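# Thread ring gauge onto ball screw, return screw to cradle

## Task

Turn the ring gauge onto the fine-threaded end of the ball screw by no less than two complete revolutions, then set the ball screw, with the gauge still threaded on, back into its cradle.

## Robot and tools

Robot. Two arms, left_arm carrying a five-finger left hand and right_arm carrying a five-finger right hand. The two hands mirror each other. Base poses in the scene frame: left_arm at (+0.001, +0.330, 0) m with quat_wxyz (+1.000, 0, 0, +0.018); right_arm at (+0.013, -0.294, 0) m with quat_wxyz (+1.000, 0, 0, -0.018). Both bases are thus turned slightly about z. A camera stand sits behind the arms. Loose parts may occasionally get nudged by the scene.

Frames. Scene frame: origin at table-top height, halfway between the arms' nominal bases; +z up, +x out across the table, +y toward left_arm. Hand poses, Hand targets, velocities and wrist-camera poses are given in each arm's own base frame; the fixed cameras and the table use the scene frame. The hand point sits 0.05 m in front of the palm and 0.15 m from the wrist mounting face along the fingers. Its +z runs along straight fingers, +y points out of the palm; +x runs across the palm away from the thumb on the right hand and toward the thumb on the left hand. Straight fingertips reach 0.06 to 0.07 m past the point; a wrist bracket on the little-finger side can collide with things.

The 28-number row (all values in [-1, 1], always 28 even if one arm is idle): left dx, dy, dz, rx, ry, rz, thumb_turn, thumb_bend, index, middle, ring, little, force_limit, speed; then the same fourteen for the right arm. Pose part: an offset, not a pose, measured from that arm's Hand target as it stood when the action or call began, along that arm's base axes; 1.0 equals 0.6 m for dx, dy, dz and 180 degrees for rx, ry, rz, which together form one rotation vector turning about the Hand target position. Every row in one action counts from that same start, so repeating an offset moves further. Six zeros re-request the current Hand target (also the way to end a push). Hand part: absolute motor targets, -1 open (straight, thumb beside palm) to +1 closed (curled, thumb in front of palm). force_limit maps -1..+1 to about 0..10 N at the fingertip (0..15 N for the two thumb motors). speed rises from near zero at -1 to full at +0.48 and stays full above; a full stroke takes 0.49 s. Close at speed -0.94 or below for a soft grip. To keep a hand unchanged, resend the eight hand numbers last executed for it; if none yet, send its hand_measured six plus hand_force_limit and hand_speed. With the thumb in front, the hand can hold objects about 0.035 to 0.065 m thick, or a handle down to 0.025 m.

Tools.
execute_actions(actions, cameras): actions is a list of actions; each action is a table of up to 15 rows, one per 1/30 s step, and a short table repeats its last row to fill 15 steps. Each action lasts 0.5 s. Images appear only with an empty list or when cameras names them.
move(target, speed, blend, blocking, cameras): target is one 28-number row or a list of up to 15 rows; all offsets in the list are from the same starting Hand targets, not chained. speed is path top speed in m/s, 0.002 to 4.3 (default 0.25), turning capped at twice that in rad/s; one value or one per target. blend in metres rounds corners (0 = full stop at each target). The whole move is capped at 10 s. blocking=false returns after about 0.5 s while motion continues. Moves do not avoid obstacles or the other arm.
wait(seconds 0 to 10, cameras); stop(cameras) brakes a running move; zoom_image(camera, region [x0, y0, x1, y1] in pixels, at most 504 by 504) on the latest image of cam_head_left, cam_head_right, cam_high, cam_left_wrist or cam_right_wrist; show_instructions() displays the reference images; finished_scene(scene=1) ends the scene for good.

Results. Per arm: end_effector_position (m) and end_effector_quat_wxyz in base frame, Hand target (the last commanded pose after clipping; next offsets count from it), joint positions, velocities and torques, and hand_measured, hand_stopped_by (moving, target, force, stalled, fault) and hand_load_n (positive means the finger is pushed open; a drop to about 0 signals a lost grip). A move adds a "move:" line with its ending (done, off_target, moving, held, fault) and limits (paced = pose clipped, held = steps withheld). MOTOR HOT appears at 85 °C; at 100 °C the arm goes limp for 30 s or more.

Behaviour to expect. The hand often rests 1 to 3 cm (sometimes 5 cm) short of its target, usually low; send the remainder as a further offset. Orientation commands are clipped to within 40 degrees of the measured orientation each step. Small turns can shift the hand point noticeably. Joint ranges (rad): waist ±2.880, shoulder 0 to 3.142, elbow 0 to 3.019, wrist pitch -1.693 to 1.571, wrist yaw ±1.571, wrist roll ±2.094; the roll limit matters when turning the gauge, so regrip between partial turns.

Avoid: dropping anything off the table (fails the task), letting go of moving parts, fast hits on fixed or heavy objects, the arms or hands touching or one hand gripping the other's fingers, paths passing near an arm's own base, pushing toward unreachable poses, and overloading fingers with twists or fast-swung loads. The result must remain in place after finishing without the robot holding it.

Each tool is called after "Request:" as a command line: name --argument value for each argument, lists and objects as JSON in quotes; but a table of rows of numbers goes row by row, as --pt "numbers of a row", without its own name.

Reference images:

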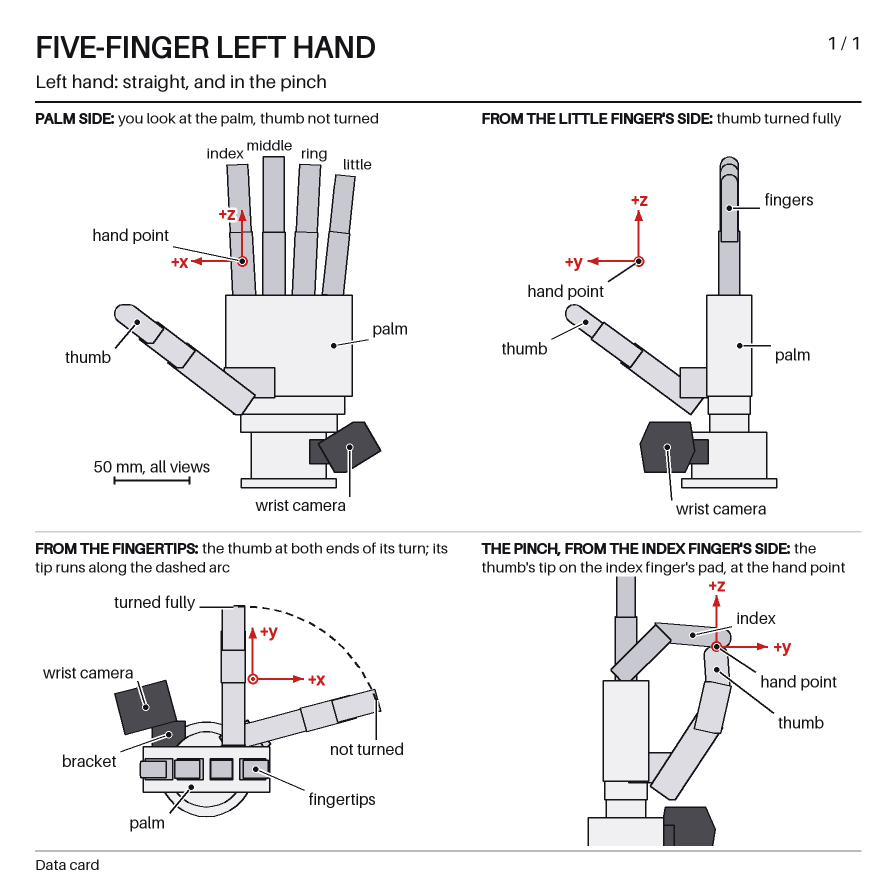

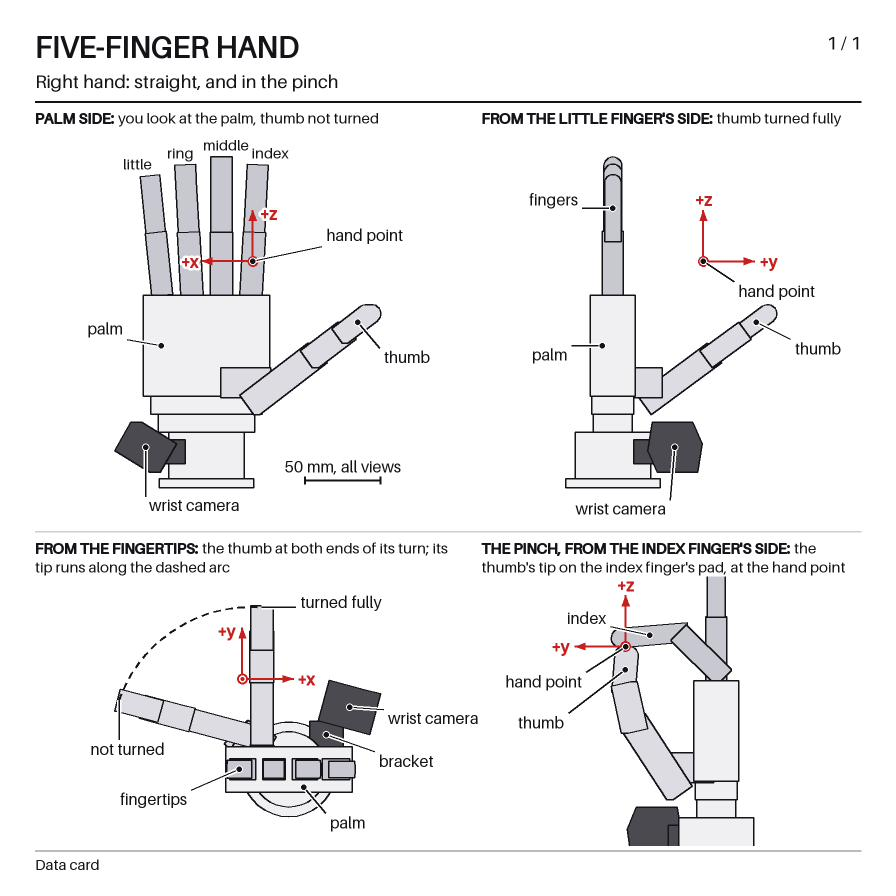

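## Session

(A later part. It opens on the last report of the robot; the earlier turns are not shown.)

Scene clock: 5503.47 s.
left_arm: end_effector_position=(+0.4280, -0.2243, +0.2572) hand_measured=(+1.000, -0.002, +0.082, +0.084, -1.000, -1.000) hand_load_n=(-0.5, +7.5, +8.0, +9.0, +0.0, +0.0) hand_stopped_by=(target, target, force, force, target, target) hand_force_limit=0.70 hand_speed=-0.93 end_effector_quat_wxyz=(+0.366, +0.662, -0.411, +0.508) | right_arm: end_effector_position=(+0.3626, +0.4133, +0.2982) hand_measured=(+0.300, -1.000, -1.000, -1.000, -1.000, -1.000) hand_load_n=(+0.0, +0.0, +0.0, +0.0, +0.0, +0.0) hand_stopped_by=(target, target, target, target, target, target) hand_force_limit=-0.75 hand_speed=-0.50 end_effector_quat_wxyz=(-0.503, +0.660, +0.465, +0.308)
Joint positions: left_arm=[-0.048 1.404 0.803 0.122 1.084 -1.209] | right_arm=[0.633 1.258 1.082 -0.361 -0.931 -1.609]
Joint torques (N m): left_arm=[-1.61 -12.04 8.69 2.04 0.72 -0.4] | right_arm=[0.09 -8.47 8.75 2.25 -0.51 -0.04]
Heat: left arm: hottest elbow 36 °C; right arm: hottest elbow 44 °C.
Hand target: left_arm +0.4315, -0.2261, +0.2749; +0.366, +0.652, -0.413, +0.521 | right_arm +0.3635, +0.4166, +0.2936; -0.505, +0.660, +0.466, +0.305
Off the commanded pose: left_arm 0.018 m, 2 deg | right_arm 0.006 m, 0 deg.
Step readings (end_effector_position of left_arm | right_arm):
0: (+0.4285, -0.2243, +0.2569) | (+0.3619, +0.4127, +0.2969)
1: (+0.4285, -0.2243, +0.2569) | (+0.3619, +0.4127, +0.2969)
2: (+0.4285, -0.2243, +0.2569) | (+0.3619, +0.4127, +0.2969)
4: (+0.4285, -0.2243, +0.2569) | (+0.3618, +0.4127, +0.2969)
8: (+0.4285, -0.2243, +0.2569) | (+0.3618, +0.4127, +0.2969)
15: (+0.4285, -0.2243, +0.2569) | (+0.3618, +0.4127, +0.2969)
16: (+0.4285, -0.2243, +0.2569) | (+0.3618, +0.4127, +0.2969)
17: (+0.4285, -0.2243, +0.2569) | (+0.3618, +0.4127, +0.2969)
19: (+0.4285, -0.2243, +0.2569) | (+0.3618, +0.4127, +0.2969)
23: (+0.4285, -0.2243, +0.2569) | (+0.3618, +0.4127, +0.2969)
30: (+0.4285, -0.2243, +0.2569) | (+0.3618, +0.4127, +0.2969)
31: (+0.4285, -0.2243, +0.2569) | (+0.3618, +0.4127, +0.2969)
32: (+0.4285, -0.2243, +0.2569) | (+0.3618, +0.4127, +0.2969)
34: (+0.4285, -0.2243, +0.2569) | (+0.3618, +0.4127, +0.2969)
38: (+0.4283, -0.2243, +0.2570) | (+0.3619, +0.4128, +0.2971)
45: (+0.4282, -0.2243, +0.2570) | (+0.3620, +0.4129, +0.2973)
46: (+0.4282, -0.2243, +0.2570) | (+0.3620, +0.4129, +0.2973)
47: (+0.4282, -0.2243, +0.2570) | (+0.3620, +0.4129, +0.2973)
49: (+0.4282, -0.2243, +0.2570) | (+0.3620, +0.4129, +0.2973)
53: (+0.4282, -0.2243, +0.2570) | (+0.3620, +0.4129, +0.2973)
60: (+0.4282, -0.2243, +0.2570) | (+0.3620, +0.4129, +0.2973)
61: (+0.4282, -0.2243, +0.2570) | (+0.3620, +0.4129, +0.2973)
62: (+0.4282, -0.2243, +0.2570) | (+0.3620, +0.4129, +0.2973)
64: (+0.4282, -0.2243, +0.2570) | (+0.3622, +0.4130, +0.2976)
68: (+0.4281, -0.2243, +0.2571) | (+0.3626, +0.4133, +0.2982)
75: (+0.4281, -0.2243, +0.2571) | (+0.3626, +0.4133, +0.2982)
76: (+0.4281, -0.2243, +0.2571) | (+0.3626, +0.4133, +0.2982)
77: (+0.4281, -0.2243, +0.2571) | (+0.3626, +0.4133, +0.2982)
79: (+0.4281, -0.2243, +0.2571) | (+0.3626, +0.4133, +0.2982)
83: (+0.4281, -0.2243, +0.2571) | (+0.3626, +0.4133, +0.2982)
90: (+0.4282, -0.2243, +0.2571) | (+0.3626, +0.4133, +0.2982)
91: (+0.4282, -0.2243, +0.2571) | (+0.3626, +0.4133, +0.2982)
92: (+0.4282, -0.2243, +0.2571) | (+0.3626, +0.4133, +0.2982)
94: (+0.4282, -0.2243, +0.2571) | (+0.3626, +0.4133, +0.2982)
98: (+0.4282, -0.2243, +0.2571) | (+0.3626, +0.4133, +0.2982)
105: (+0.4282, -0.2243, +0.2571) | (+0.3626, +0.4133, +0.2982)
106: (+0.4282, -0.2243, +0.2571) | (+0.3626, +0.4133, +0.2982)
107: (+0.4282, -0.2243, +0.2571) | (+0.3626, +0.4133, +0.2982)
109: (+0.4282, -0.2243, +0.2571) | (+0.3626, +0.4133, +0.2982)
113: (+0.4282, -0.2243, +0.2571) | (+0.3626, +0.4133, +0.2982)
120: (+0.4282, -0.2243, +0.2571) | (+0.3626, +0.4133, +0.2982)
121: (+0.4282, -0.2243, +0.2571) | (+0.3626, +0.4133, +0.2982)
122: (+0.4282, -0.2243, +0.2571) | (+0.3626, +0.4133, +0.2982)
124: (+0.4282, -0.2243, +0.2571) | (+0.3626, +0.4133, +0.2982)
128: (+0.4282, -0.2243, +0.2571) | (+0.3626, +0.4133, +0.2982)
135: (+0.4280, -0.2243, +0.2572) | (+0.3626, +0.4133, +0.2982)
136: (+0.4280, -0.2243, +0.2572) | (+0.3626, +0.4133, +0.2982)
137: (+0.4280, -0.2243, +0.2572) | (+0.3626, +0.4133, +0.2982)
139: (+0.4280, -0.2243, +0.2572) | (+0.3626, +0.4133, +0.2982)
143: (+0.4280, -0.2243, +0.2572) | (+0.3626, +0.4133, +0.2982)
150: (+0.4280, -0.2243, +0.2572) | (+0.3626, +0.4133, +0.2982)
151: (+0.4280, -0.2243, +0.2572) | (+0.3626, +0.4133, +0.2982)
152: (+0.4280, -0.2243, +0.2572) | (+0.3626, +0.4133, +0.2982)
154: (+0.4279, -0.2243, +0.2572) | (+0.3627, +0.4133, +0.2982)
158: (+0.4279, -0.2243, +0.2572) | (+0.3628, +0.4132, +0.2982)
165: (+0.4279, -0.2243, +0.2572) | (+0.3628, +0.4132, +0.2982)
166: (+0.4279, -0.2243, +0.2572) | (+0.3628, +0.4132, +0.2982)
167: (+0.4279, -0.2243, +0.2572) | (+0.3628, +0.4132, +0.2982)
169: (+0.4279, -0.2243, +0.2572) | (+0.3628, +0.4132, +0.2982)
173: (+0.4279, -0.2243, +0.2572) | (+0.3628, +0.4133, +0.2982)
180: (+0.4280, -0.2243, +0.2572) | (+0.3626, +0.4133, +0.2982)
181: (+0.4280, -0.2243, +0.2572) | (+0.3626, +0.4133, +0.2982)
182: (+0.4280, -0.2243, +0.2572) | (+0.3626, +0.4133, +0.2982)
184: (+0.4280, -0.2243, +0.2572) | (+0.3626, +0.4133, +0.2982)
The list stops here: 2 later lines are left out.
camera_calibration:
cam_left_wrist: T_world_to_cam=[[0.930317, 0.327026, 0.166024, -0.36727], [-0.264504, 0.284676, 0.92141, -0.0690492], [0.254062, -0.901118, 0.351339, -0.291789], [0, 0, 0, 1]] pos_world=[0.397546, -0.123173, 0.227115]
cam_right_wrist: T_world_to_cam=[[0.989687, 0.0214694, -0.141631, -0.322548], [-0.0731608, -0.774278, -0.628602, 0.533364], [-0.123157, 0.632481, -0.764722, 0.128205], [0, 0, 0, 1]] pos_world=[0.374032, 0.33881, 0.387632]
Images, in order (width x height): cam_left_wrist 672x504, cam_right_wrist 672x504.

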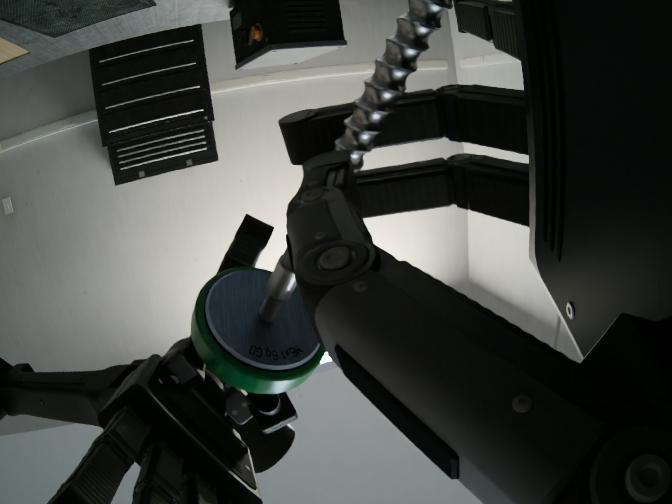

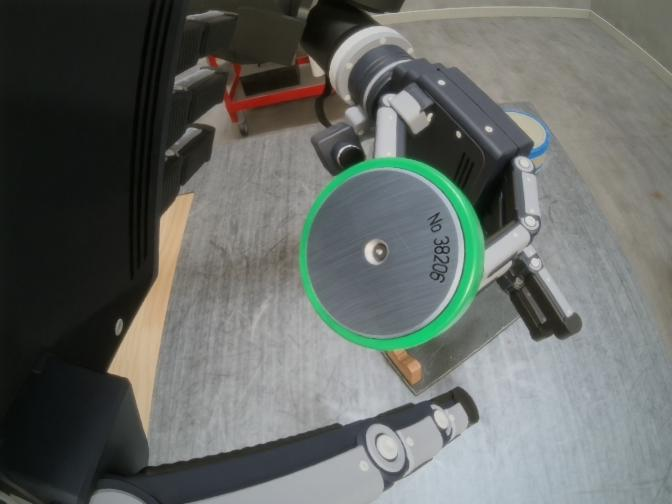

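Request:
execute_actions --actions '[[[0,0,0,0,0,0,1,0.0,0.7,0.7,-1,-1,0.7,-0.93,0,0,0,0,0,0,1,-0.86,-1,-1,-1,-1,-0.75,-0.2]],[[0,0,0,0,0,0,1,0.0,0.7,0.7,-1,-1,0.7,-0.93,0,0,0,0,0,0,1,-0.4,-1,-1,-1,-1,-0.75,-0.92]],[[0,0,0,0,0,0,1,0.0,0.7,0.7,-1,-1,0.7,-0.93,0,0,0,0,0,0,1,-0.4,-1,-1,-1,-1,-0.75,-0.92]],[[0,0,0,0,0,0,1,0.0,0.7,0.7,-1,-1,0.7,-0.93,0,0,0,0,0,0,1,-0.4,-1,-1,-1,-1,-0.75,-0.92]],[[0,0,0,0,0,0,1,0.0,0.7,0.7,-1,-1,0.7,-0.93,0,0,0,0,0,0,0.3,-0.4,-1,-1,-1,-1,-0.75,-0.6]],[[0,0,0,0,0,0,1,0.0,0.7,0.7,-1,-1,0.7,-0.93,0,0,0,0,0,0,0.3,-0.4,-1,-1,-1,-1,-0.75,-0.6]],[[0,0,0,0,0,0,1,0.0,0.7,0.7,-1,-1,0.7,-0.93,0,0,0,0,0,0,1,-0.86,-1,-1,-1,-1,-0.75,-0.2]],[[0,0,0,0,0,0,1,0.0,0.7,0.7,-1,-1,0.7,-0.93,0,0,0,0,0,0,1,-0.4,-1,-1,-1,-1,-0.75,-0.92]],[[0,0,0,0,0,0,1,0.0,0.7,0.7,-1,-1,0.7,-0.93,0,0,0,0,0,0,1,-0.4,-1,-1,-1,-1,-0.75,-0.92]],[[0,0,0,0,0,0,1,0.0,0.7,0.7,-1,-1,0.7,-0.93,0,0,0,0,0,0,1,-0.4,-1,-1,-1,-1,-0.75,-0.92]],[[0,0,0,0,0,0,1,0.0,0.7,0.7,-1,-1,0.7,-0.93,0,0,0,0,0,0,0.3,-0.4,-1,-1,-1,-1,-0.75,-0.6]],[[0,0,0,0,0,0,1,0.0,0.7,0.7,-1,-1,0.7,-0.93,0,0,0,0,0,0,0.3,-0.4,-1,-1,-1,-1,-0.75,-0.6]],[[0,0,0,0,0,0,1,0.0,0.7,0.7,-1,-1,0.7,-0.93,0,0,0,0,0,0,0.3,-1,-1,-1,-1,-1,-0.75,-0.5]]]' --cameras '["cam_right_wrist","cam_left_wrist"]'

Request:
zoom_image --camera "cam_right_wrist" --region '[270, 120, 610, 375]'

Request:
zoom_image --camera "cam_left_wrist" --region '[245, 250, 315, 340]'

Scene clock: 5525.03 s.
left_arm: end_effector_position=(+0.4280, -0.2243, +0.2572) hand_measured=(+1.000, -0.002, +0.082, +0.084, -1.000, -1.000) hand_load_n=(-0.5, +7.5, +8.0, +9.0, +0.0, +0.0) hand_stopped_by=(target, target, force, force, target, target) hand_force_limit=0.70 hand_speed=-0.93 end_effector_quat_wxyz=(+0.366, +0.662, -0.411, +0.508) | right_arm: end_effector_position=(+0.3627, +0.4133, +0.2983) hand_measured=(+0.300, -1.000, -1.000, -1.000, -1.000, -1.000) hand_load_n=(+0.0, +0.0, +0.0, +0.0, +0.0, +0.0) hand_stopped_by=(target, target, target, target, target, target) hand_force_limit=-0.75 hand_speed=-0.50 end_effector_quat_wxyz=(-0.503, +0.660, +0.465, +0.308)
Joint positions: left_arm=[-0.048 1.404 0.803 0.122 1.084 -1.209] | right_arm=[0.633 1.258 1.082 -0.361 -0.931 -1.609]
Joint torques (N m): left_arm=[-1.73 -11.93 8.68 2 0.71 -0.4] | right_arm=[0.09 -8.47 8.73 2.25 -0.49 -0.04]
Heat: left arm: hottest elbow 37 °C; right arm: hottest elbow 45 °C.
Hand target: left_arm +0.4315, -0.2261, +0.2749; +0.366, +0.652, -0.413, +0.521 | right_arm +0.3634, +0.4166, +0.2935; -0.505, +0.660, +0.466, +0.305
Off the commanded pose: left_arm 0.018 m, 2 deg | right_arm 0.006 m, 0 deg.
Step readings (end_effector_position of left_arm | right_arm):
0: (+0.4280, -0.2243, +0.2572) | (+0.3626, +0.4133, +0.2982)
1: (+0.4280, -0.2243, +0.2572) | (+0.3626, +0.4133, +0.2982)
2: (+0.4280, -0.2243, +0.2572) | (+0.3626, +0.4133, +0.2982)
4: (+0.4280, -0.2243, +0.2572) | (+0.3626, +0.4133, +0.2982)
8: (+0.4280, -0.2243, +0.2572) | (+0.3626, +0.4133, +0.2982)
15: (+0.4280, -0.2243, +0.2572) | (+0.3626, +0.4133, +0.2982)
16: (+0.4280, -0.2243, +0.2572) | (+0.3626, +0.4133, +0.2982)
17: (+0.4280, -0.2243, +0.2572) | (+0.3626, +0.4133, +0.2982)
19: (+0.4280, -0.2243, +0.2572) | (+0.3626, +0.4133, +0.2982)
23: (+0.4280, -0.2243, +0.2572) | (+0.3626, +0.4133, +0.2982)
30: (+0.4280, -0.2243, +0.2572) | (+0.3626, +0.4133, +0.2982)
31: (+0.4280, -0.2243, +0.2572) | (+0.3626, +0.4133, +0.2982)
32: (+0.4280, -0.2243, +0.2572) | (+0.3626, +0.4133, +0.2982)
34: (+0.4280, -0.2243, +0.2572) | (+0.3626, +0.4133, +0.2982)
38: (+0.4280, -0.2243, +0.2572) | (+0.3626, +0.4133, +0.2982)
45: (+0.4280, -0.2243, +0.2572) | (+0.3626, +0.4133, +0.2982)
46: (+0.4279, -0.2243, +0.2572) | (+0.3626, +0.4133, +0.2982)
47: (+0.4279, -0.2243, +0.2572) | (+0.3626, +0.4133, +0.2982)
49: (+0.4279, -0.2243, +0.2572) | (+0.3626, +0.4133, +0.2982)
53: (+0.4279, -0.2243, +0.2572) | (+0.3626, +0.4133, +0.2982)
60: (+0.4279, -0.2243, +0.2572) | (+0.3626, +0.4133, +0.2982)
61: (+0.4279, -0.2243, +0.2572) | (+0.3626, +0.4133, +0.2982)
62: (+0.4279, -0.2243, +0.2572) | (+0.3626, +0.4133, +0.2982)
64: (+0.4279, -0.2243, +0.2572) | (+0.3627, +0.4133, +0.2982)
68: (+0.4279, -0.2243, +0.2571) | (+0.3629, +0.4133, +0.2982)
75: (+0.4279, -0.2243, +0.2571) | (+0.3629, +0.4133, +0.2982)
76: (+0.4279, -0.2243, +0.2571) | (+0.3629, +0.4133, +0.2982)
77: (+0.4279, -0.2243, +0.2571) | (+0.3629, +0.4133, +0.2982)
79: (+0.4279, -0.2243, +0.2571) | (+0.3629, +0.4133, +0.2982)
83: (+0.4279, -0.2243, +0.2571) | (+0.3629, +0.4133, +0.2982)
90: (+0.4280, -0.2243, +0.2571) | (+0.3627, +0.4133, +0.2983)
91: (+0.4280, -0.2243, +0.2571) | (+0.3627, +0.4133, +0.2983)
92: (+0.4280, -0.2243, +0.2571) | (+0.3627, +0.4133, +0.2983)
94: (+0.4280, -0.2243, +0.2572) | (+0.3627, +0.4133, +0.2983)
98: (+0.4280, -0.2243, +0.2572) | (+0.3627, +0.4133, +0.2983)
105: (+0.4280, -0.2243, +0.2572) | (+0.3627, +0.4133, +0.2983)
106: (+0.4280, -0.2243, +0.2572) | (+0.3627, +0.4133, +0.2983)
107: (+0.4280, -0.2243, +0.2572) | (+0.3627, +0.4133, +0.2983)
109: (+0.4280, -0.2243, +0.2572) | (+0.3627, +0.4133, +0.2983)
113: (+0.4280, -0.2243, +0.2572) | (+0.3627, +0.4133, +0.2983)
120: (+0.4280, -0.2243, +0.2572) | (+0.3627, +0.4133, +0.2983)
121: (+0.4280, -0.2243, +0.2572) | (+0.3627, +0.4133, +0.2983)
122: (+0.4280, -0.2243, +0.2572) | (+0.3627, +0.4133, +0.2983)
124: (+0.4280, -0.2243, +0.2572) | (+0.3627, +0.4133, +0.2983)
128: (+0.4280, -0.2243, +0.2572) | (+0.3627, +0.4133, +0.2983)
135: (+0.4279, -0.2243, +0.2572) | (+0.3627, +0.4133, +0.2983)
136: (+0.4279, -0.2243, +0.2572) | (+0.3627, +0.4133, +0.2983)
137: (+0.4279, -0.2243, +0.2572) | (+0.3627, +0.4133, +0.2983)
139: (+0.4279, -0.2243, +0.2572) | (+0.3627, +0.4133, +0.2983)
143: (+0.4279, -0.2243, +0.2572) | (+0.3627, +0.4133, +0.2983)
150: (+0.4279, -0.2243, +0.2572) | (+0.3627, +0.4133, +0.2983)
151: (+0.4279, -0.2243, +0.2572) | (+0.3627, +0.4133, +0.2983)
152: (+0.4279, -0.2243, +0.2572) | (+0.3627, +0.4133, +0.2983)
154: (+0.4279, -0.2243, +0.2572) | (+0.3627, +0.4133, +0.2983)
158: (+0.4279, -0.2243, +0.2571) | (+0.3629, +0.4133, +0.2982)
165: (+0.4279, -0.2243, +0.2571) | (+0.3629, +0.4133, +0.2982)
166: (+0.4279, -0.2243, +0.2571) | (+0.3629, +0.4133, +0.2982)
167: (+0.4279, -0.2243, +0.2571) | (+0.3629, +0.4133, +0.2982)
169: (+0.4279, -0.2243, +0.2571) | (+0.3629, +0.4133, +0.2982)
173: (+0.4279, -0.2243, +0.2571) | (+0.3629, +0.4133, +0.2982)
180: (+0.4280, -0.2243, +0.2571) | (+0.3627, +0.4133, +0.2983)
181: (+0.4280, -0.2243, +0.2571) | (+0.3627, +0.4133, +0.2983)
182: (+0.4280, -0.2243, +0.2571) | (+0.3627, +0.4133, +0.2983)
184: (+0.4280, -0.2243, +0.2572) | (+0.3627, +0.4133, +0.2983)
The list stops here: 2 later lines are left out.
camera_calibration:
cam_left_wrist: T_world_to_cam=[[0.930317, 0.327026, 0.166024, -0.36727], [-0.264504, 0.284676, 0.92141, -0.0690492], [0.254062, -0.901118, 0.351339, -0.291789], [0, 0, 0, 1]] pos_world=[0.397546, -0.123173, 0.227115]
cam_right_wrist: T_world_to_cam=[[0.989726, 0.0215255, -0.141345, -0.322678], [-0.0729558, -0.774176, -0.628752, 0.533373], [-0.12296, 0.632605, -0.764652, 0.128138], [0, 0, 0, 1]] pos_world=[0.374031, 0.338809, 0.387732]
Images, in order (width x height): cam_left_wrist 672x504, cam_right_wrist 672x504.

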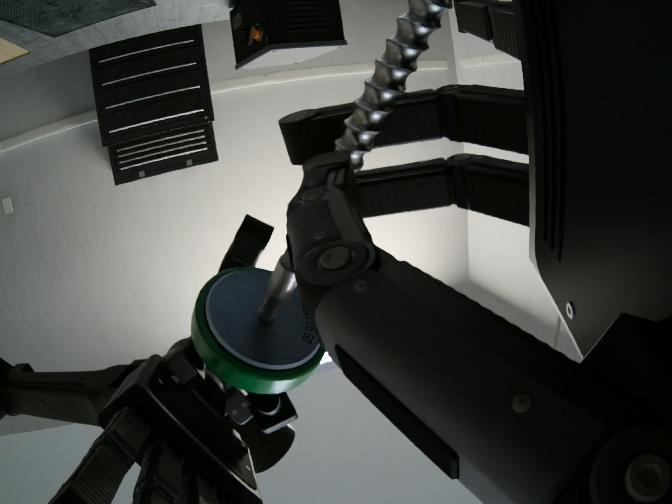

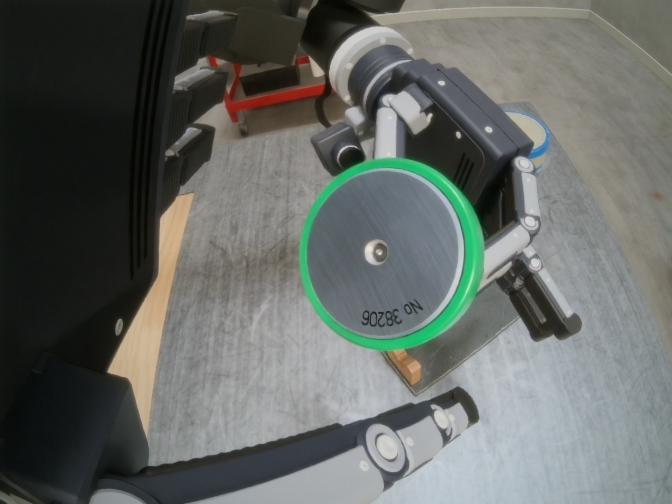

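Scaled by 1.482 from the camera's 672x504 image, which has a finer 960x720 frame.

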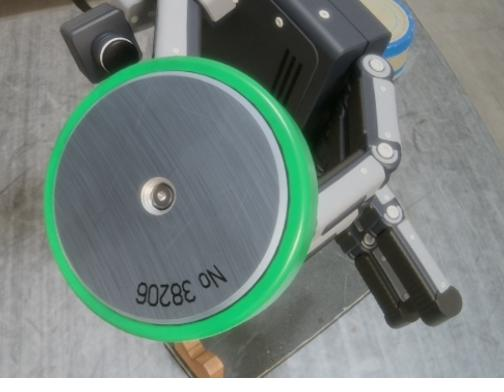

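Scaled by 5.600 from the camera's 672x504 image, which has a finer 960x720 frame.

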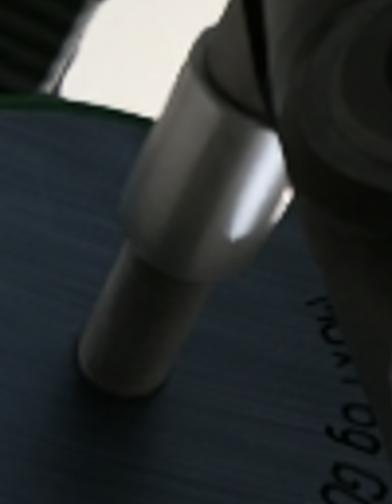

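Request:
execute_actions --actions '[[[0,0,0,0,0,0,1,0.0,0.7,0.7,-1,-1,0.7,-0.93,0,0,0,0,0,0,1,-0.86,-1,-1,-1,-1,-0.75,-0.2]],[[0,0,0,0,0,0,1,0.0,0.7,0.7,-1,-1,0.7,-0.93,0,0,0,0,0,0,1,-0.4,-1,-1,-1,-1,-0.75,-0.92]],[[0,0,0,0,0,0,1,0.0,0.7,0.7,-1,-1,0.7,-0.93,0,0,0,0,0,0,1,-0.4,-1,-1,-1,-1,-0.75,-0.92]],[[0,0,0,0,0,0,1,0.0,0.7,0.7,-1,-1,0.7,-0.93,0,0,0,0,0,0,1,-0.4,-1,-1,-1,-1,-0.75,-0.92]],[[0,0,0,0,0,0,1,0.0,0.7,0.7,-1,-1,0.7,-0.93,0,0,0,0,0,0,0.3,-0.4,-1,-1,-1,-1,-0.75,-0.6]],[[0,0,0,0,0,0,1,0.0,0.7,0.7,-1,-1,0.7,-0.93,0,0,0,0,0,0,0.3,-0.4,-1,-1,-1,-1,-0.75,-0.6]],[[0,0,0,0,0,0,1,0.0,0.7,0.7,-1,-1,0.7,-0.93,0,0,0,0,0,0,1,-0.86,-1,-1,-1,-1,-0.75,-0.2]],[[0,0,0,0,0,0,1,0.0,0.7,0.7,-1,-1,0.7,-0.93,0,0,0,0,0,0,1,-0.4,-1,-1,-1,-1,-0.75,-0.92]],[[0,0,0,0,0,0,1,0.0,0.7,0.7,-1,-1,0.7,-0.93,0,0,0,0,0,0,1,-0.4,-1,-1,-1,-1,-0.75,-0.92]],[[0,0,0,0,0,0,1,0.0,0.7,0.7,-1,-1,0.7,-0.93,0,0,0,0,0,0,1,-0.4,-1,-1,-1,-1,-0.75,-0.92]],[[0,0,0,0,0,0,1,0.0,0.7,0.7,-1,-1,0.7,-0.93,0,0,0,0,0,0,0.3,-0.4,-1,-1,-1,-1,-0.75,-0.6]],[[0,0,0,0,0,0,1,0.0,0.7,0.7,-1,-1,0.7,-0.93,0,0,0,0,0,0,0.3,-0.4,-1,-1,-1,-1,-0.75,-0.6]],[[0,0,0,0,0,0,1,0.0,0.7,0.7,-1,-1,0.7,-0.93,0,0,0,0,0,0,1,-0.86,-1,-1,-1,-1,-0.75,-0.2]],[[0,0,0,0,0,0,1,0.0,0.7,0.7,-1,-1,0.7,-0.93,0,0,0,0,0,0,1,-0.4,-1,-1,-1,-1,-0.75,-0.92]],[[0,0,0,0,0,0,1,0.0,0.7,0.7,-1,-1,0.7,-0.93,0,0,0,0,0,0,1,-0.4,-1,-1,-1,-1,-0.75,-0.92]],[[0,0,0,0,0,0,1,0.0,0.7,0.7,-1,-1,0.7,-0.93,0,0,0,0,0,0,1,-0.4,-1,-1,-1,-1,-0.75,-0.92]],[[0,0,0,0,0,0,1,0.0,0.7,0.7,-1,-1,0.7,-0.93,0,0,0,0,0,0,0.3,-0.4,-1,-1,-1,-1,-0.75,-0.6]],[[0,0,0,0,0,0,1,0.0,0.7,0.7,-1,-1,0.7,-0.93,0,0,0,0,0,0,0.3,-0.4,-1,-1,-1,-1,-0.75,-0.6]],[[0,0,0,0,0,0,1,0.0,0.7,0.7,-1,-1,0.7,-0.93,0,0,0,0,0,0,0.3,-1,-1,-1,-1,-1,-0.75,-0.5]]]' --cameras '["cam_right_wrist","cam_left_wrist"]'

Request:
zoom_image --camera "cam_right_wrist" --region '[270, 120, 610, 375]'

Request:
zoom_image --camera "cam_left_wrist" --region '[245, 250, 315, 340]'

Request:
zoom_image --camera "cam_right_wrist" --region '[345, 222, 405, 282]'

Scene clock: 5556.57 s.
left_arm: end_effector_position=(+0.4280, -0.2243, +0.2572) hand_measured=(+1.000, -0.002, +0.082, +0.084, -1.000, -1.000) hand_load_n=(-0.5, +7.5, +8.0, +9.0, +0.0, +0.0) hand_stopped_by=(target, target, force, force, target, target) hand_force_limit=0.70 hand_speed=-0.93 end_effector_quat_wxyz=(+0.366, +0.662, -0.411, +0.508) | right_arm: end_effector_position=(+0.3627, +0.4133, +0.2983) hand_measured=(+0.300, -1.000, -1.000, -1.000, -1.000, -1.000) hand_load_n=(+0.0, +0.0, +0.0, +0.0, +0.0, +0.0) hand_stopped_by=(target, target, target, target, target, target) hand_force_limit=-0.75 hand_speed=-0.50 end_effector_quat_wxyz=(-0.503, +0.660, +0.465, +0.308)
Joint positions: left_arm=[-0.048 1.404 0.803 0.122 1.084 -1.209] | right_arm=[0.633 1.258 1.082 -0.361 -0.931 -1.609]
Joint torques (N m): left_arm=[-1.49 -11.99 8.65 2.07 0.73 -0.41] | right_arm=[0.09 -8.53 8.69 2.25 -0.5 -0.04]
Heat: left arm: hottest elbow 37 °C; right arm: hottest elbow 45 °C.
Hand target: left_arm +0.4315, -0.2261, +0.2750; +0.366, +0.652, -0.413, +0.521 | right_arm +0.3634, +0.4166, +0.2935; -0.505, +0.660, +0.466, +0.305
Off the commanded pose: left_arm 0.018 m, 2 deg | right_arm 0.006 m, 0 deg.
Step readings (end_effector_position of left_arm | right_arm):
0: (+0.4280, -0.2243, +0.2572) | (+0.3627, +0.4133, +0.2983)
1: (+0.4280, -0.2243, +0.2572) | (+0.3627, +0.4133, +0.2983)
2: (+0.4280, -0.2243, +0.2572) | (+0.3627, +0.4133, +0.2983)
4: (+0.4280, -0.2243, +0.2572) | (+0.3627, +0.4133, +0.2983)
8: (+0.4280, -0.2243, +0.2572) | (+0.3627, +0.4133, +0.2983)
15: (+0.4280, -0.2243, +0.2572) | (+0.3627, +0.4133, +0.2983)
16: (+0.4280, -0.2243, +0.2572) | (+0.3627, +0.4133, +0.2983)
17: (+0.4280, -0.2243, +0.2572) | (+0.3627, +0.4133, +0.2983)
19: (+0.4280, -0.2243, +0.2572) | (+0.3627, +0.4133, +0.2983)
23: (+0.4280, -0.2243, +0.2572) | (+0.3627, +0.4133, +0.2983)
30: (+0.4280, -0.2243, +0.2572) | (+0.3627, +0.4133, +0.2983)
31: (+0.4280, -0.2243, +0.2572) | (+0.3627, +0.4133, +0.2983)
32: (+0.4280, -0.2243, +0.2572) | (+0.3627, +0.4133, +0.2983)
34: (+0.4280, -0.2243, +0.2572) | (+0.3627, +0.4133, +0.2983)
38: (+0.4280, -0.2243, +0.2572) | (+0.3627, +0.4133, +0.2983)
45: (+0.4280, -0.2243, +0.2572) | (+0.3627, +0.4133, +0.2983)
46: (+0.4279, -0.2243, +0.2572) | (+0.3627, +0.4133, +0.2983)
47: (+0.4279, -0.2243, +0.2572) | (+0.3627, +0.4133, +0.2983)
49: (+0.4279, -0.2243, +0.2572) | (+0.3627, +0.4133, +0.2983)
53: (+0.4279, -0.2243, +0.2572) | (+0.3627, +0.4133, +0.2983)
60: (+0.4279, -0.2243, +0.2572) | (+0.3627, +0.4133, +0.2983)
61: (+0.4279, -0.2243, +0.2572) | (+0.3627, +0.4133, +0.2983)
62: (+0.4279, -0.2243, +0.2572) | (+0.3627, +0.4133, +0.2983)
64: (+0.4279, -0.2243, +0.2572) | (+0.3628, +0.4133, +0.2983)
68: (+0.4279, -0.2243, +0.2572) | (+0.3629, +0.4133, +0.2982)
75: (+0.4279, -0.2243, +0.2572) | (+0.3629, +0.4132, +0.2982)
76: (+0.4279, -0.2243, +0.2572) | (+0.3629, +0.4132, +0.2982)
77: (+0.4279, -0.2243, +0.2572) | (+0.3629, +0.4132, +0.2982)
79: (+0.4279, -0.2243, +0.2572) | (+0.3629, +0.4132, +0.2982)
83: (+0.4279, -0.2243, +0.2572) | (+0.3629, +0.4133, +0.2982)
90: (+0.4280, -0.2243, +0.2572) | (+0.3627, +0.4133, +0.2983)
91: (+0.4280, -0.2243, +0.2572) | (+0.3627, +0.4133, +0.2983)
92: (+0.4280, -0.2243, +0.2572) | (+0.3627, +0.4133, +0.2983)
94: (+0.4280, -0.2243, +0.2572) | (+0.3627, +0.4133, +0.2983)
98: (+0.4280, -0.2243, +0.2572) | (+0.3627, +0.4133, +0.2983)
105: (+0.4280, -0.2243, +0.2572) | (+0.3627, +0.4133, +0.2983)
106: (+0.4280, -0.2243, +0.2572) | (+0.3627, +0.4133, +0.2983)
107: (+0.4280, -0.2243, +0.2572) | (+0.3627, +0.4133, +0.2983)
109: (+0.4280, -0.2243, +0.2572) | (+0.3627, +0.4133, +0.2983)
113: (+0.4280, -0.2243, +0.2572) | (+0.3627, +0.4133, +0.2983)
120: (+0.4280, -0.2243, +0.2572) | (+0.3627, +0.4133, +0.2983)
121: (+0.4280, -0.2243, +0.2572) | (+0.3627, +0.4133, +0.2983)
122: (+0.4280, -0.2243, +0.2572) | (+0.3627, +0.4133, +0.2983)
124: (+0.4280, -0.2243, +0.2572) | (+0.3627, +0.4133, +0.2983)
128: (+0.4280, -0.2243, +0.2572) | (+0.3627, +0.4133, +0.2983)
135: (+0.4279, -0.2243, +0.2572) | (+0.3627, +0.4133, +0.2983)
136: (+0.4279, -0.2243, +0.2572) | (+0.3627, +0.4133, +0.2983)
137: (+0.4279, -0.2243, +0.2572) | (+0.3627, +0.4133, +0.2983)
139: (+0.4279, -0.2243, +0.2572) | (+0.3627, +0.4133, +0.2983)
143: (+0.4279, -0.2243, +0.2572) | (+0.3627, +0.4133, +0.2983)
150: (+0.4279, -0.2243, +0.2572) | (+0.3627, +0.4133, +0.2983)
151: (+0.4279, -0.2243, +0.2572) | (+0.3627, +0.4133, +0.2983)
152: (+0.4279, -0.2243, +0.2572) | (+0.3627, +0.4133, +0.2983)
154: (+0.4279, -0.2243, +0.2572) | (+0.3628, +0.4133, +0.2983)
158: (+0.4279, -0.2243, +0.2572) | (+0.3629, +0.4133, +0.2982)
165: (+0.4279, -0.2243, +0.2571) | (+0.3629, +0.4133, +0.2982)
166: (+0.4279, -0.2243, +0.2571) | (+0.3629, +0.4133, +0.2982)
167: (+0.4279, -0.2243, +0.2571) | (+0.3629, +0.4133, +0.2982)
169: (+0.4279, -0.2243, +0.2571) | (+0.3629, +0.4133, +0.2982)
173: (+0.4279, -0.2243, +0.2572) | (+0.3629, +0.4133, +0.2982)
180: (+0.4280, -0.2243, +0.2572) | (+0.3627, +0.4133, +0.2983)
181: (+0.4280, -0.2243, +0.2572) | (+0.3627, +0.4133, +0.2983)
182: (+0.4280, -0.2243, +0.2572) | (+0.3627, +0.4133, +0.2983)
184: (+0.4280, -0.2243, +0.2572) | (+0.3627, +0.4133, +0.2983)
The list stops here: 32 later lines are left out.
camera_calibration:
cam_left_wrist: T_world_to_cam=[[0.930344, 0.327145, 0.165639, -0.367196], [-0.264216, 0.284845, 0.921441, -0.069242], [0.254263, -0.901021, 0.351441, -0.291915], [0, 0, 0, 1]] pos_world=[0.397547, -0.123172, 0.227215]
cam_right_wrist: T_world_to_cam=[[0.989726, 0.0215255, -0.141345, -0.322678], [-0.0729558, -0.774176, -0.628752, 0.533373], [-0.12296, 0.632605, -0.764652, 0.128138], [0, 0, 0, 1]] pos_world=[0.374031, 0.338809, 0.387732]
Images, in order (width x height): cam_left_wrist 672x504, cam_right_wrist 672x504.

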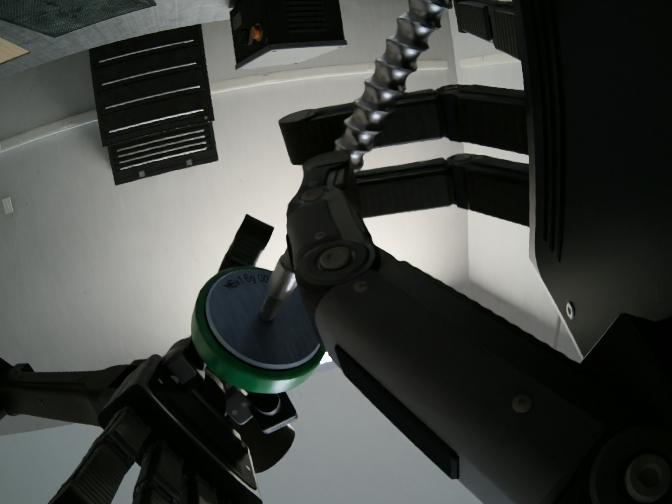

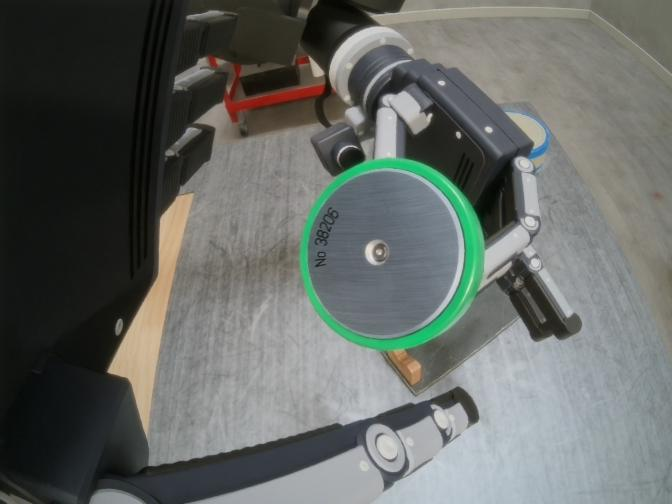

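Scaled by 1.482 from the camera's 672x504 image, which has a finer 960x720 frame.

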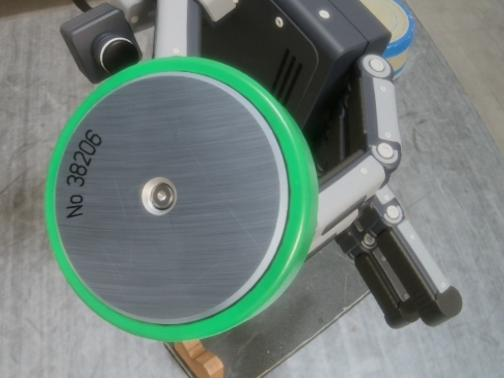

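Scaled by 5.600 from the camera's 672x504 image, which has a finer 960x720 frame.

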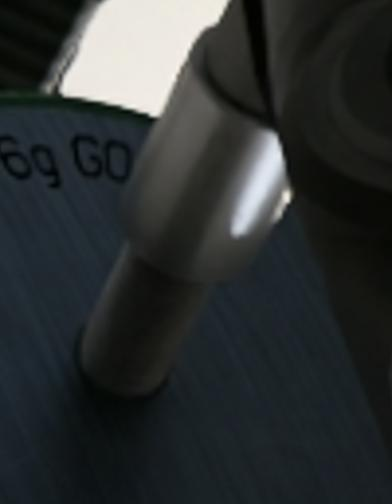

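Scaled by 8.400 from the camera's 672x504 image, which has a finer 960x720 frame.

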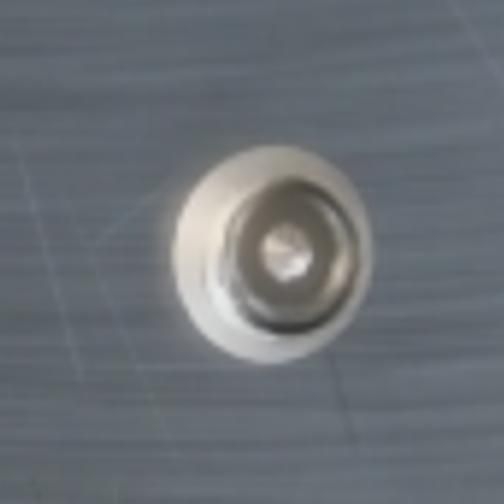

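Request:
execute_actions --actions '[[[0,0,0,0,0,0,1,0.0,0.7,0.7,-1,-1,0.7,-0.93,0,0,0,0,0,0,1,-0.86,-1,-1,-1,-1,-0.75,-0.2]],[[0,0,0,0,0,0,1,0.0,0.7,0.7,-1,-1,0.7,-0.93,0,0,0,0,0,0,1,-0.4,-1,-1,-1,-1,-0.75,-0.92]],[[0,0,0,0,0,0,1,0.0,0.7,0.7,-1,-1,0.7,-0.93,0,0,0,0,0,0,1,-0.4,-1,-1,-1,-1,-0.75,-0.92]],[[0,0,0,0,0,0,1,0.0,0.7,0.7,-1,-1,0.7,-0.93,0,0,0,0,0,0,1,-0.4,-1,-1,-1,-1,-0.75,-0.92]],[[0,0,0,0,0,0,1,0.0,0.7,0.7,-1,-1,0.7,-0.93,0,0,0,0,0,0,0.3,-0.4,-1,-1,-1,-1,-0.75,-0.6]],[[0,0,0,0,0,0,1,0.0,0.7,0.7,-1,-1,0.7,-0.93,0,0,0,0,0,0,0.3,-0.4,-1,-1,-1,-1,-0.75,-0.6]],[[0,0,0,0,0,0,1,0.0,0.7,0.7,-1,-1,0.7,-0.93,0,0,0,0,0,0,1,-0.86,-1,-1,-1,-1,-0.75,-0.2]],[[0,0,0,0,0,0,1,0.0,0.7,0.7,-1,-1,0.7,-0.93,0,0,0,0,0,0,1,-0.4,-1,-1,-1,-1,-0.75,-0.92]],[[0,0,0,0,0,0,1,0.0,0.7,0.7,-1,-1,0.7,-0.93,0,0,0,0,0,0,1,-0.4,-1,-1,-1,-1,-0.75,-0.92]],[[0,0,0,0,0,0,1,0.0,0.7,0.7,-1,-1,0.7,-0.93,0,0,0,0,0,0,1,-0.4,-1,-1,-1,-1,-0.75,-0.92]],[[0,0,0,0,0,0,1,0.0,0.7,0.7,-1,-1,0.7,-0.93,0,0,0,0,0,0,0.3,-0.4,-1,-1,-1,-1,-0.75,-0.6]],[[0,0,0,0,0,0,1,0.0,0.7,0.7,-1,-1,0.7,-0.93,0,0,0,0,0,0,0.3,-0.4,-1,-1,-1,-1,-0.75,-0.6]],[[0,0,0,0,0,0,1,0.0,0.7,0.7,-1,-1,0.7,-0.93,0,0,0,0,0,0,1,-0.86,-1,-1,-1,-1,-0.75,-0.2]],[[0,0,0,0,0,0,1,0.0,0.7,0.7,-1,-1,0.7,-0.93,0,0,0,0,0,0,1,-0.4,-1,-1,-1,-1,-0.75,-0.92]],[[0,0,0,0,0,0,1,0.0,0.7,0.7,-1,-1,0.7,-0.93,0,0,0,0,0,0,1,-0.4,-1,-1,-1,-1,-0.75,-0.92]],[[0,0,0,0,0,0,1,0.0,0.7,0.7,-1,-1,0.7,-0.93,0,0,0,0,0,0,1,-0.4,-1,-1,-1,-1,-0.75,-0.92]],[[0,0,0,0,0,0,1,0.0,0.7,0.7,-1,-1,0.7,-0.93,0,0,0,0,0,0,0.3,-0.4,-1,-1,-1,-1,-0.75,-0.6]],[[0,0,0,0,0,0,1,0.0,0.7,0.7,-1,-1,0.7,-0.93,0,0,0,0,0,0,0.3,-0.4,-1,-1,-1,-1,-0.75,-0.6]],[[0,0,0,0,0,0,1,0.0,0.7,0.7,-1,-1,0.7,-0.93,0,0,0,0,0,0,1,-0.86,-1,-1,-1,-1,-0.75,-0.2]],[[0,0,0,0,0,0,1,0.0,0.7,0.7,-1,-1,0.7,-0.93,0,0,0,0,0,0,1,-0.4,-1,-1,-1,-1,-0.75,-0.92]],[[0,0,0,0,0,0,1,0.0,0.7,0.7,-1,-1,0.7,-0.93,0,0,0,0,0,0,1,-0.4,-1,-1,-1,-1,-0.75,-0.92]],[[0,0,0,0,0,0,1,0.0,0.7,0.7,-1,-1,0.7,-0.93,0,0,0,0,0,0,1,-0.4,-1,-1,-1,-1,-0.75,-0.92]],[[0,0,0,0,0,0,1,0.0,0.7,0.7,-1,-1,0.7,-0.93,0,0,0,0,0,0,0.3,-0.4,-1,-1,-1,-1,-0.75,-0.6]],[[0,0,0,0,0,0,1,0.0,0.7,0.7,-1,-1,0.7,-0.93,0,0,0,0,0,0,0.3,-0.4,-1,-1,-1,-1,-0.75,-0.6]],[[0,0,0,0,0,0,1,0.0,0.7,0.7,-1,-1,0.7,-0.93,0,0,0,0,0,0,0.3,-1,-1,-1,-1,-1,-0.75,-0.5]]]' --cameras '["cam_right_wrist"]'

Request:
zoom_image --camera "cam_right_wrist" --region '[270, 120, 610, 375]'

Request:
zoom_image --camera "cam_right_wrist" --region '[345, 222, 405, 282]'

Scene clock: 5608.90 s.
left_arm: end_effector_position=(+0.4280, -0.2243, +0.2572) hand_measured=(+1.000, -0.002, +0.082, +0.084, -1.000, -1.000) hand_load_n=(-0.5, +7.5, +8.0, +9.0, +0.0, +0.0) hand_stopped_by=(target, target, force, force, target, target) hand_force_limit=0.70 hand_speed=-0.93 end_effector_quat_wxyz=(+0.366, +0.662, -0.411, +0.508) | right_arm: end_effector_position=(+0.3627, +0.4133, +0.2983) hand_measured=(+0.300, -1.000, -1.000, -1.000, -1.000, -1.000) hand_load_n=(+0.5, +0.0, +0.0, +0.0, +0.0, +0.0) hand_stopped_by=(target, target, target, target, target, target) hand_force_limit=-0.75 hand_speed=-0.50 end_effector_quat_wxyz=(-0.503, +0.660, +0.465, +0.308)
Joint positions: left_arm=[-0.048 1.404 0.803 0.122 1.084 -1.209] | right_arm=[0.633 1.258 1.082 -0.361 -0.931 -1.609]
Joint torques (N m): left_arm=[-1.38 -11.93 8.64 2 0.73 -0.41] | right_arm=[0.15 -8.53 8.7 2.21 -0.49 -0.05]
Heat: left arm: hottest elbow 37 °C; right arm: hottest elbow 45 °C.
Hand target: left_arm +0.4315, -0.2261, +0.2750; +0.366, +0.652, -0.413, +0.521 | right_arm +0.3634, +0.4166, +0.2935; -0.505, +0.660, +0.466, +0.305
Off the commanded pose: left_arm 0.018 m, 2 deg | right_arm 0.006 m, 0 deg.
Step readings (end_effector_position of left_arm | right_arm):
0: (+0.4280, -0.2243, +0.2572) | (+0.3627, +0.4133, +0.2983)
1: (+0.4280, -0.2243, +0.2572) | (+0.3627, +0.4133, +0.2983)
2: (+0.4280, -0.2243, +0.2572) | (+0.3627, +0.4133, +0.2983)
4: (+0.4280, -0.2243, +0.2572) | (+0.3627, +0.4133, +0.2983)
8: (+0.4280, -0.2243, +0.2572) | (+0.3627, +0.4133, +0.2983)
15: (+0.4280, -0.2243, +0.2572) | (+0.3627, +0.4133, +0.2983)
16: (+0.4280, -0.2243, +0.2572) | (+0.3627, +0.4133, +0.2983)
17: (+0.4280, -0.2243, +0.2572) | (+0.3627, +0.4133, +0.2983)
19: (+0.4280, -0.2243, +0.2572) | (+0.3627, +0.4133, +0.2983)
23: (+0.4280, -0.2243, +0.2572) | (+0.3627, +0.4133, +0.2983)
30: (+0.4280, -0.2243, +0.2572) | (+0.3627, +0.4133, +0.2983)
31: (+0.4280, -0.2243, +0.2572) | (+0.3627, +0.4133, +0.2983)
32: (+0.4280, -0.2243, +0.2572) | (+0.3627, +0.4133, +0.2983)
34: (+0.4280, -0.2243, +0.2572) | (+0.3627, +0.4133, +0.2983)
38: (+0.4280, -0.2243, +0.2572) | (+0.3627, +0.4133, +0.2983)
45: (+0.4279, -0.2243, +0.2572) | (+0.3627, +0.4133, +0.2983)
46: (+0.4279, -0.2243, +0.2572) | (+0.3627, +0.4133, +0.2983)
47: (+0.4279, -0.2243, +0.2572) | (+0.3627, +0.4133, +0.2983)
49: (+0.4279, -0.2243, +0.2572) | (+0.3627, +0.4133, +0.2983)
53: (+0.4279, -0.2243, +0.2572) | (+0.3627, +0.4133, +0.2983)
60: (+0.4279, -0.2243, +0.2572) | (+0.3627, +0.4133, +0.2983)
61: (+0.4279, -0.2243, +0.2572) | (+0.3627, +0.4133, +0.2983)
62: (+0.4279, -0.2243, +0.2572) | (+0.3627, +0.4133, +0.2983)
64: (+0.4279, -0.2243, +0.2572) | (+0.3628, +0.4133, +0.2983)
68: (+0.4279, -0.2243, +0.2572) | (+0.3629, +0.4132, +0.2982)
75: (+0.4279, -0.2243, +0.2572) | (+0.3629, +0.4132, +0.2982)
76: (+0.4279, -0.2243, +0.2572) | (+0.3629, +0.4132, +0.2982)
77: (+0.4279, -0.2243, +0.2572) | (+0.3629, +0.4132, +0.2982)
79: (+0.4279, -0.2243, +0.2572) | (+0.3629, +0.4132, +0.2982)
83: (+0.4279, -0.2243, +0.2572) | (+0.3629, +0.4133, +0.2982)
90: (+0.4280, -0.2243, +0.2572) | (+0.3627, +0.4133, +0.2983)
91: (+0.4280, -0.2243, +0.2572) | (+0.3627, +0.4133, +0.2983)
92: (+0.4280, -0.2243, +0.2572) | (+0.3627, +0.4133, +0.2983)
94: (+0.4280, -0.2243, +0.2572) | (+0.3627, +0.4133, +0.2983)
98: (+0.4280, -0.2243, +0.2572) | (+0.3627, +0.4133, +0.2983)
105: (+0.4280, -0.2243, +0.2572) | (+0.3627, +0.4133, +0.2983)
106: (+0.4280, -0.2243, +0.2572) | (+0.3627, +0.4133, +0.2983)
107: (+0.4280, -0.2243, +0.2572) | (+0.3627, +0.4133, +0.2983)
109: (+0.4280, -0.2243, +0.2572) | (+0.3627, +0.4133, +0.2983)
113: (+0.4280, -0.2243, +0.2572) | (+0.3627, +0.4133, +0.2983)
120: (+0.4280, -0.2243, +0.2572) | (+0.3627, +0.4133, +0.2983)
121: (+0.4280, -0.2243, +0.2572) | (+0.3627, +0.4133, +0.2983)
122: (+0.4280, -0.2243, +0.2572) | (+0.3627, +0.4133, +0.2983)
124: (+0.4280, -0.2243, +0.2572) | (+0.3627, +0.4133, +0.2983)
128: (+0.4280, -0.2243, +0.2572) | (+0.3627, +0.4133, +0.2983)
135: (+0.4279, -0.2243, +0.2572) | (+0.3627, +0.4133, +0.2983)
136: (+0.4279, -0.2243, +0.2572) | (+0.3627, +0.4133, +0.2983)
137: (+0.4279, -0.2243, +0.2572) | (+0.3627, +0.4133, +0.2983)
139: (+0.4279, -0.2243, +0.2572) | (+0.3627, +0.4133, +0.2983)
143: (+0.4279, -0.2243, +0.2572) | (+0.3627, +0.4133, +0.2983)
150: (+0.4279, -0.2243, +0.2572) | (+0.3627, +0.4133, +0.2983)
151: (+0.4279, -0.2243, +0.2572) | (+0.3627, +0.4133, +0.2983)
152: (+0.4279, -0.2243, +0.2572) | (+0.3627, +0.4133, +0.2983)
154: (+0.4279, -0.2243, +0.2572) | (+0.3627, +0.4133, +0.2983)
158: (+0.4279, -0.2243, +0.2572) | (+0.3629, +0.4132, +0.2982)
165: (+0.4279, -0.2243, +0.2572) | (+0.3629, +0.4132, +0.2982)
166: (+0.4279, -0.2243, +0.2572) | (+0.3629, +0.4132, +0.2982)
167: (+0.4279, -0.2243, +0.2572) | (+0.3629, +0.4132, +0.2982)
169: (+0.4279, -0.2243, +0.2572) | (+0.3629, +0.4132, +0.2982)
173: (+0.4279, -0.2243, +0.2572) | (+0.3629, +0.4133, +0.2982)
180: (+0.4280, -0.2243, +0.2572) | (+0.3627, +0.4133, +0.2983)
181: (+0.4280, -0.2243, +0.2572) | (+0.3627, +0.4133, +0.2983)
182: (+0.4280, -0.2243, +0.2572) | (+0.3627, +0.4133, +0.2983)
184: (+0.4280, -0.2243, +0.2572) | (+0.3627, +0.4133, +0.2983)
The list stops here: 62 later lines are left out.
camera_calibration:
cam_right_wrist: T_world_to_cam=[[0.989726, 0.0215255, -0.141345, -0.322678], [-0.0729558, -0.774176, -0.628752, 0.533373], [-0.12296, 0.632605, -0.764652, 0.128138], [0, 0, 0, 1]] pos_world=[0.374031, 0.338809, 0.387732]
Images, in order (width x height): cam_right_wrist 672x504.

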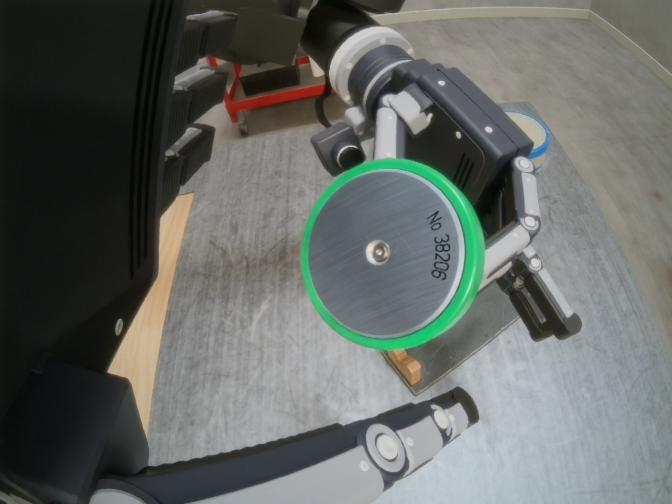

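Scaled by 1.482 from the camera's 672x504 image, which has a finer 960x720 frame.

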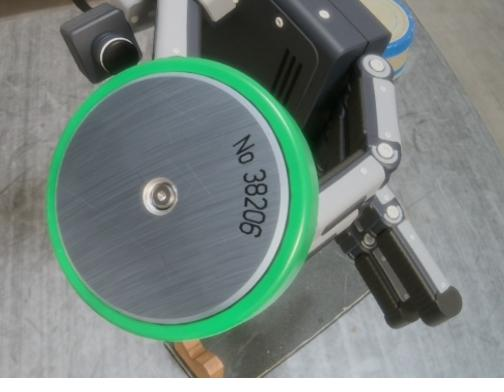

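Scaled by 8.400 from the camera's 672x504 image, which has a finer 960x720 frame.

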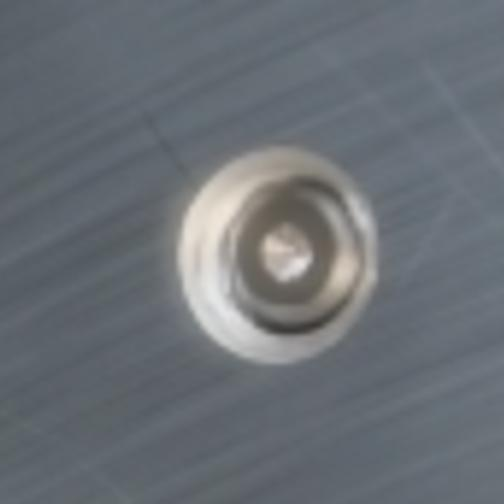

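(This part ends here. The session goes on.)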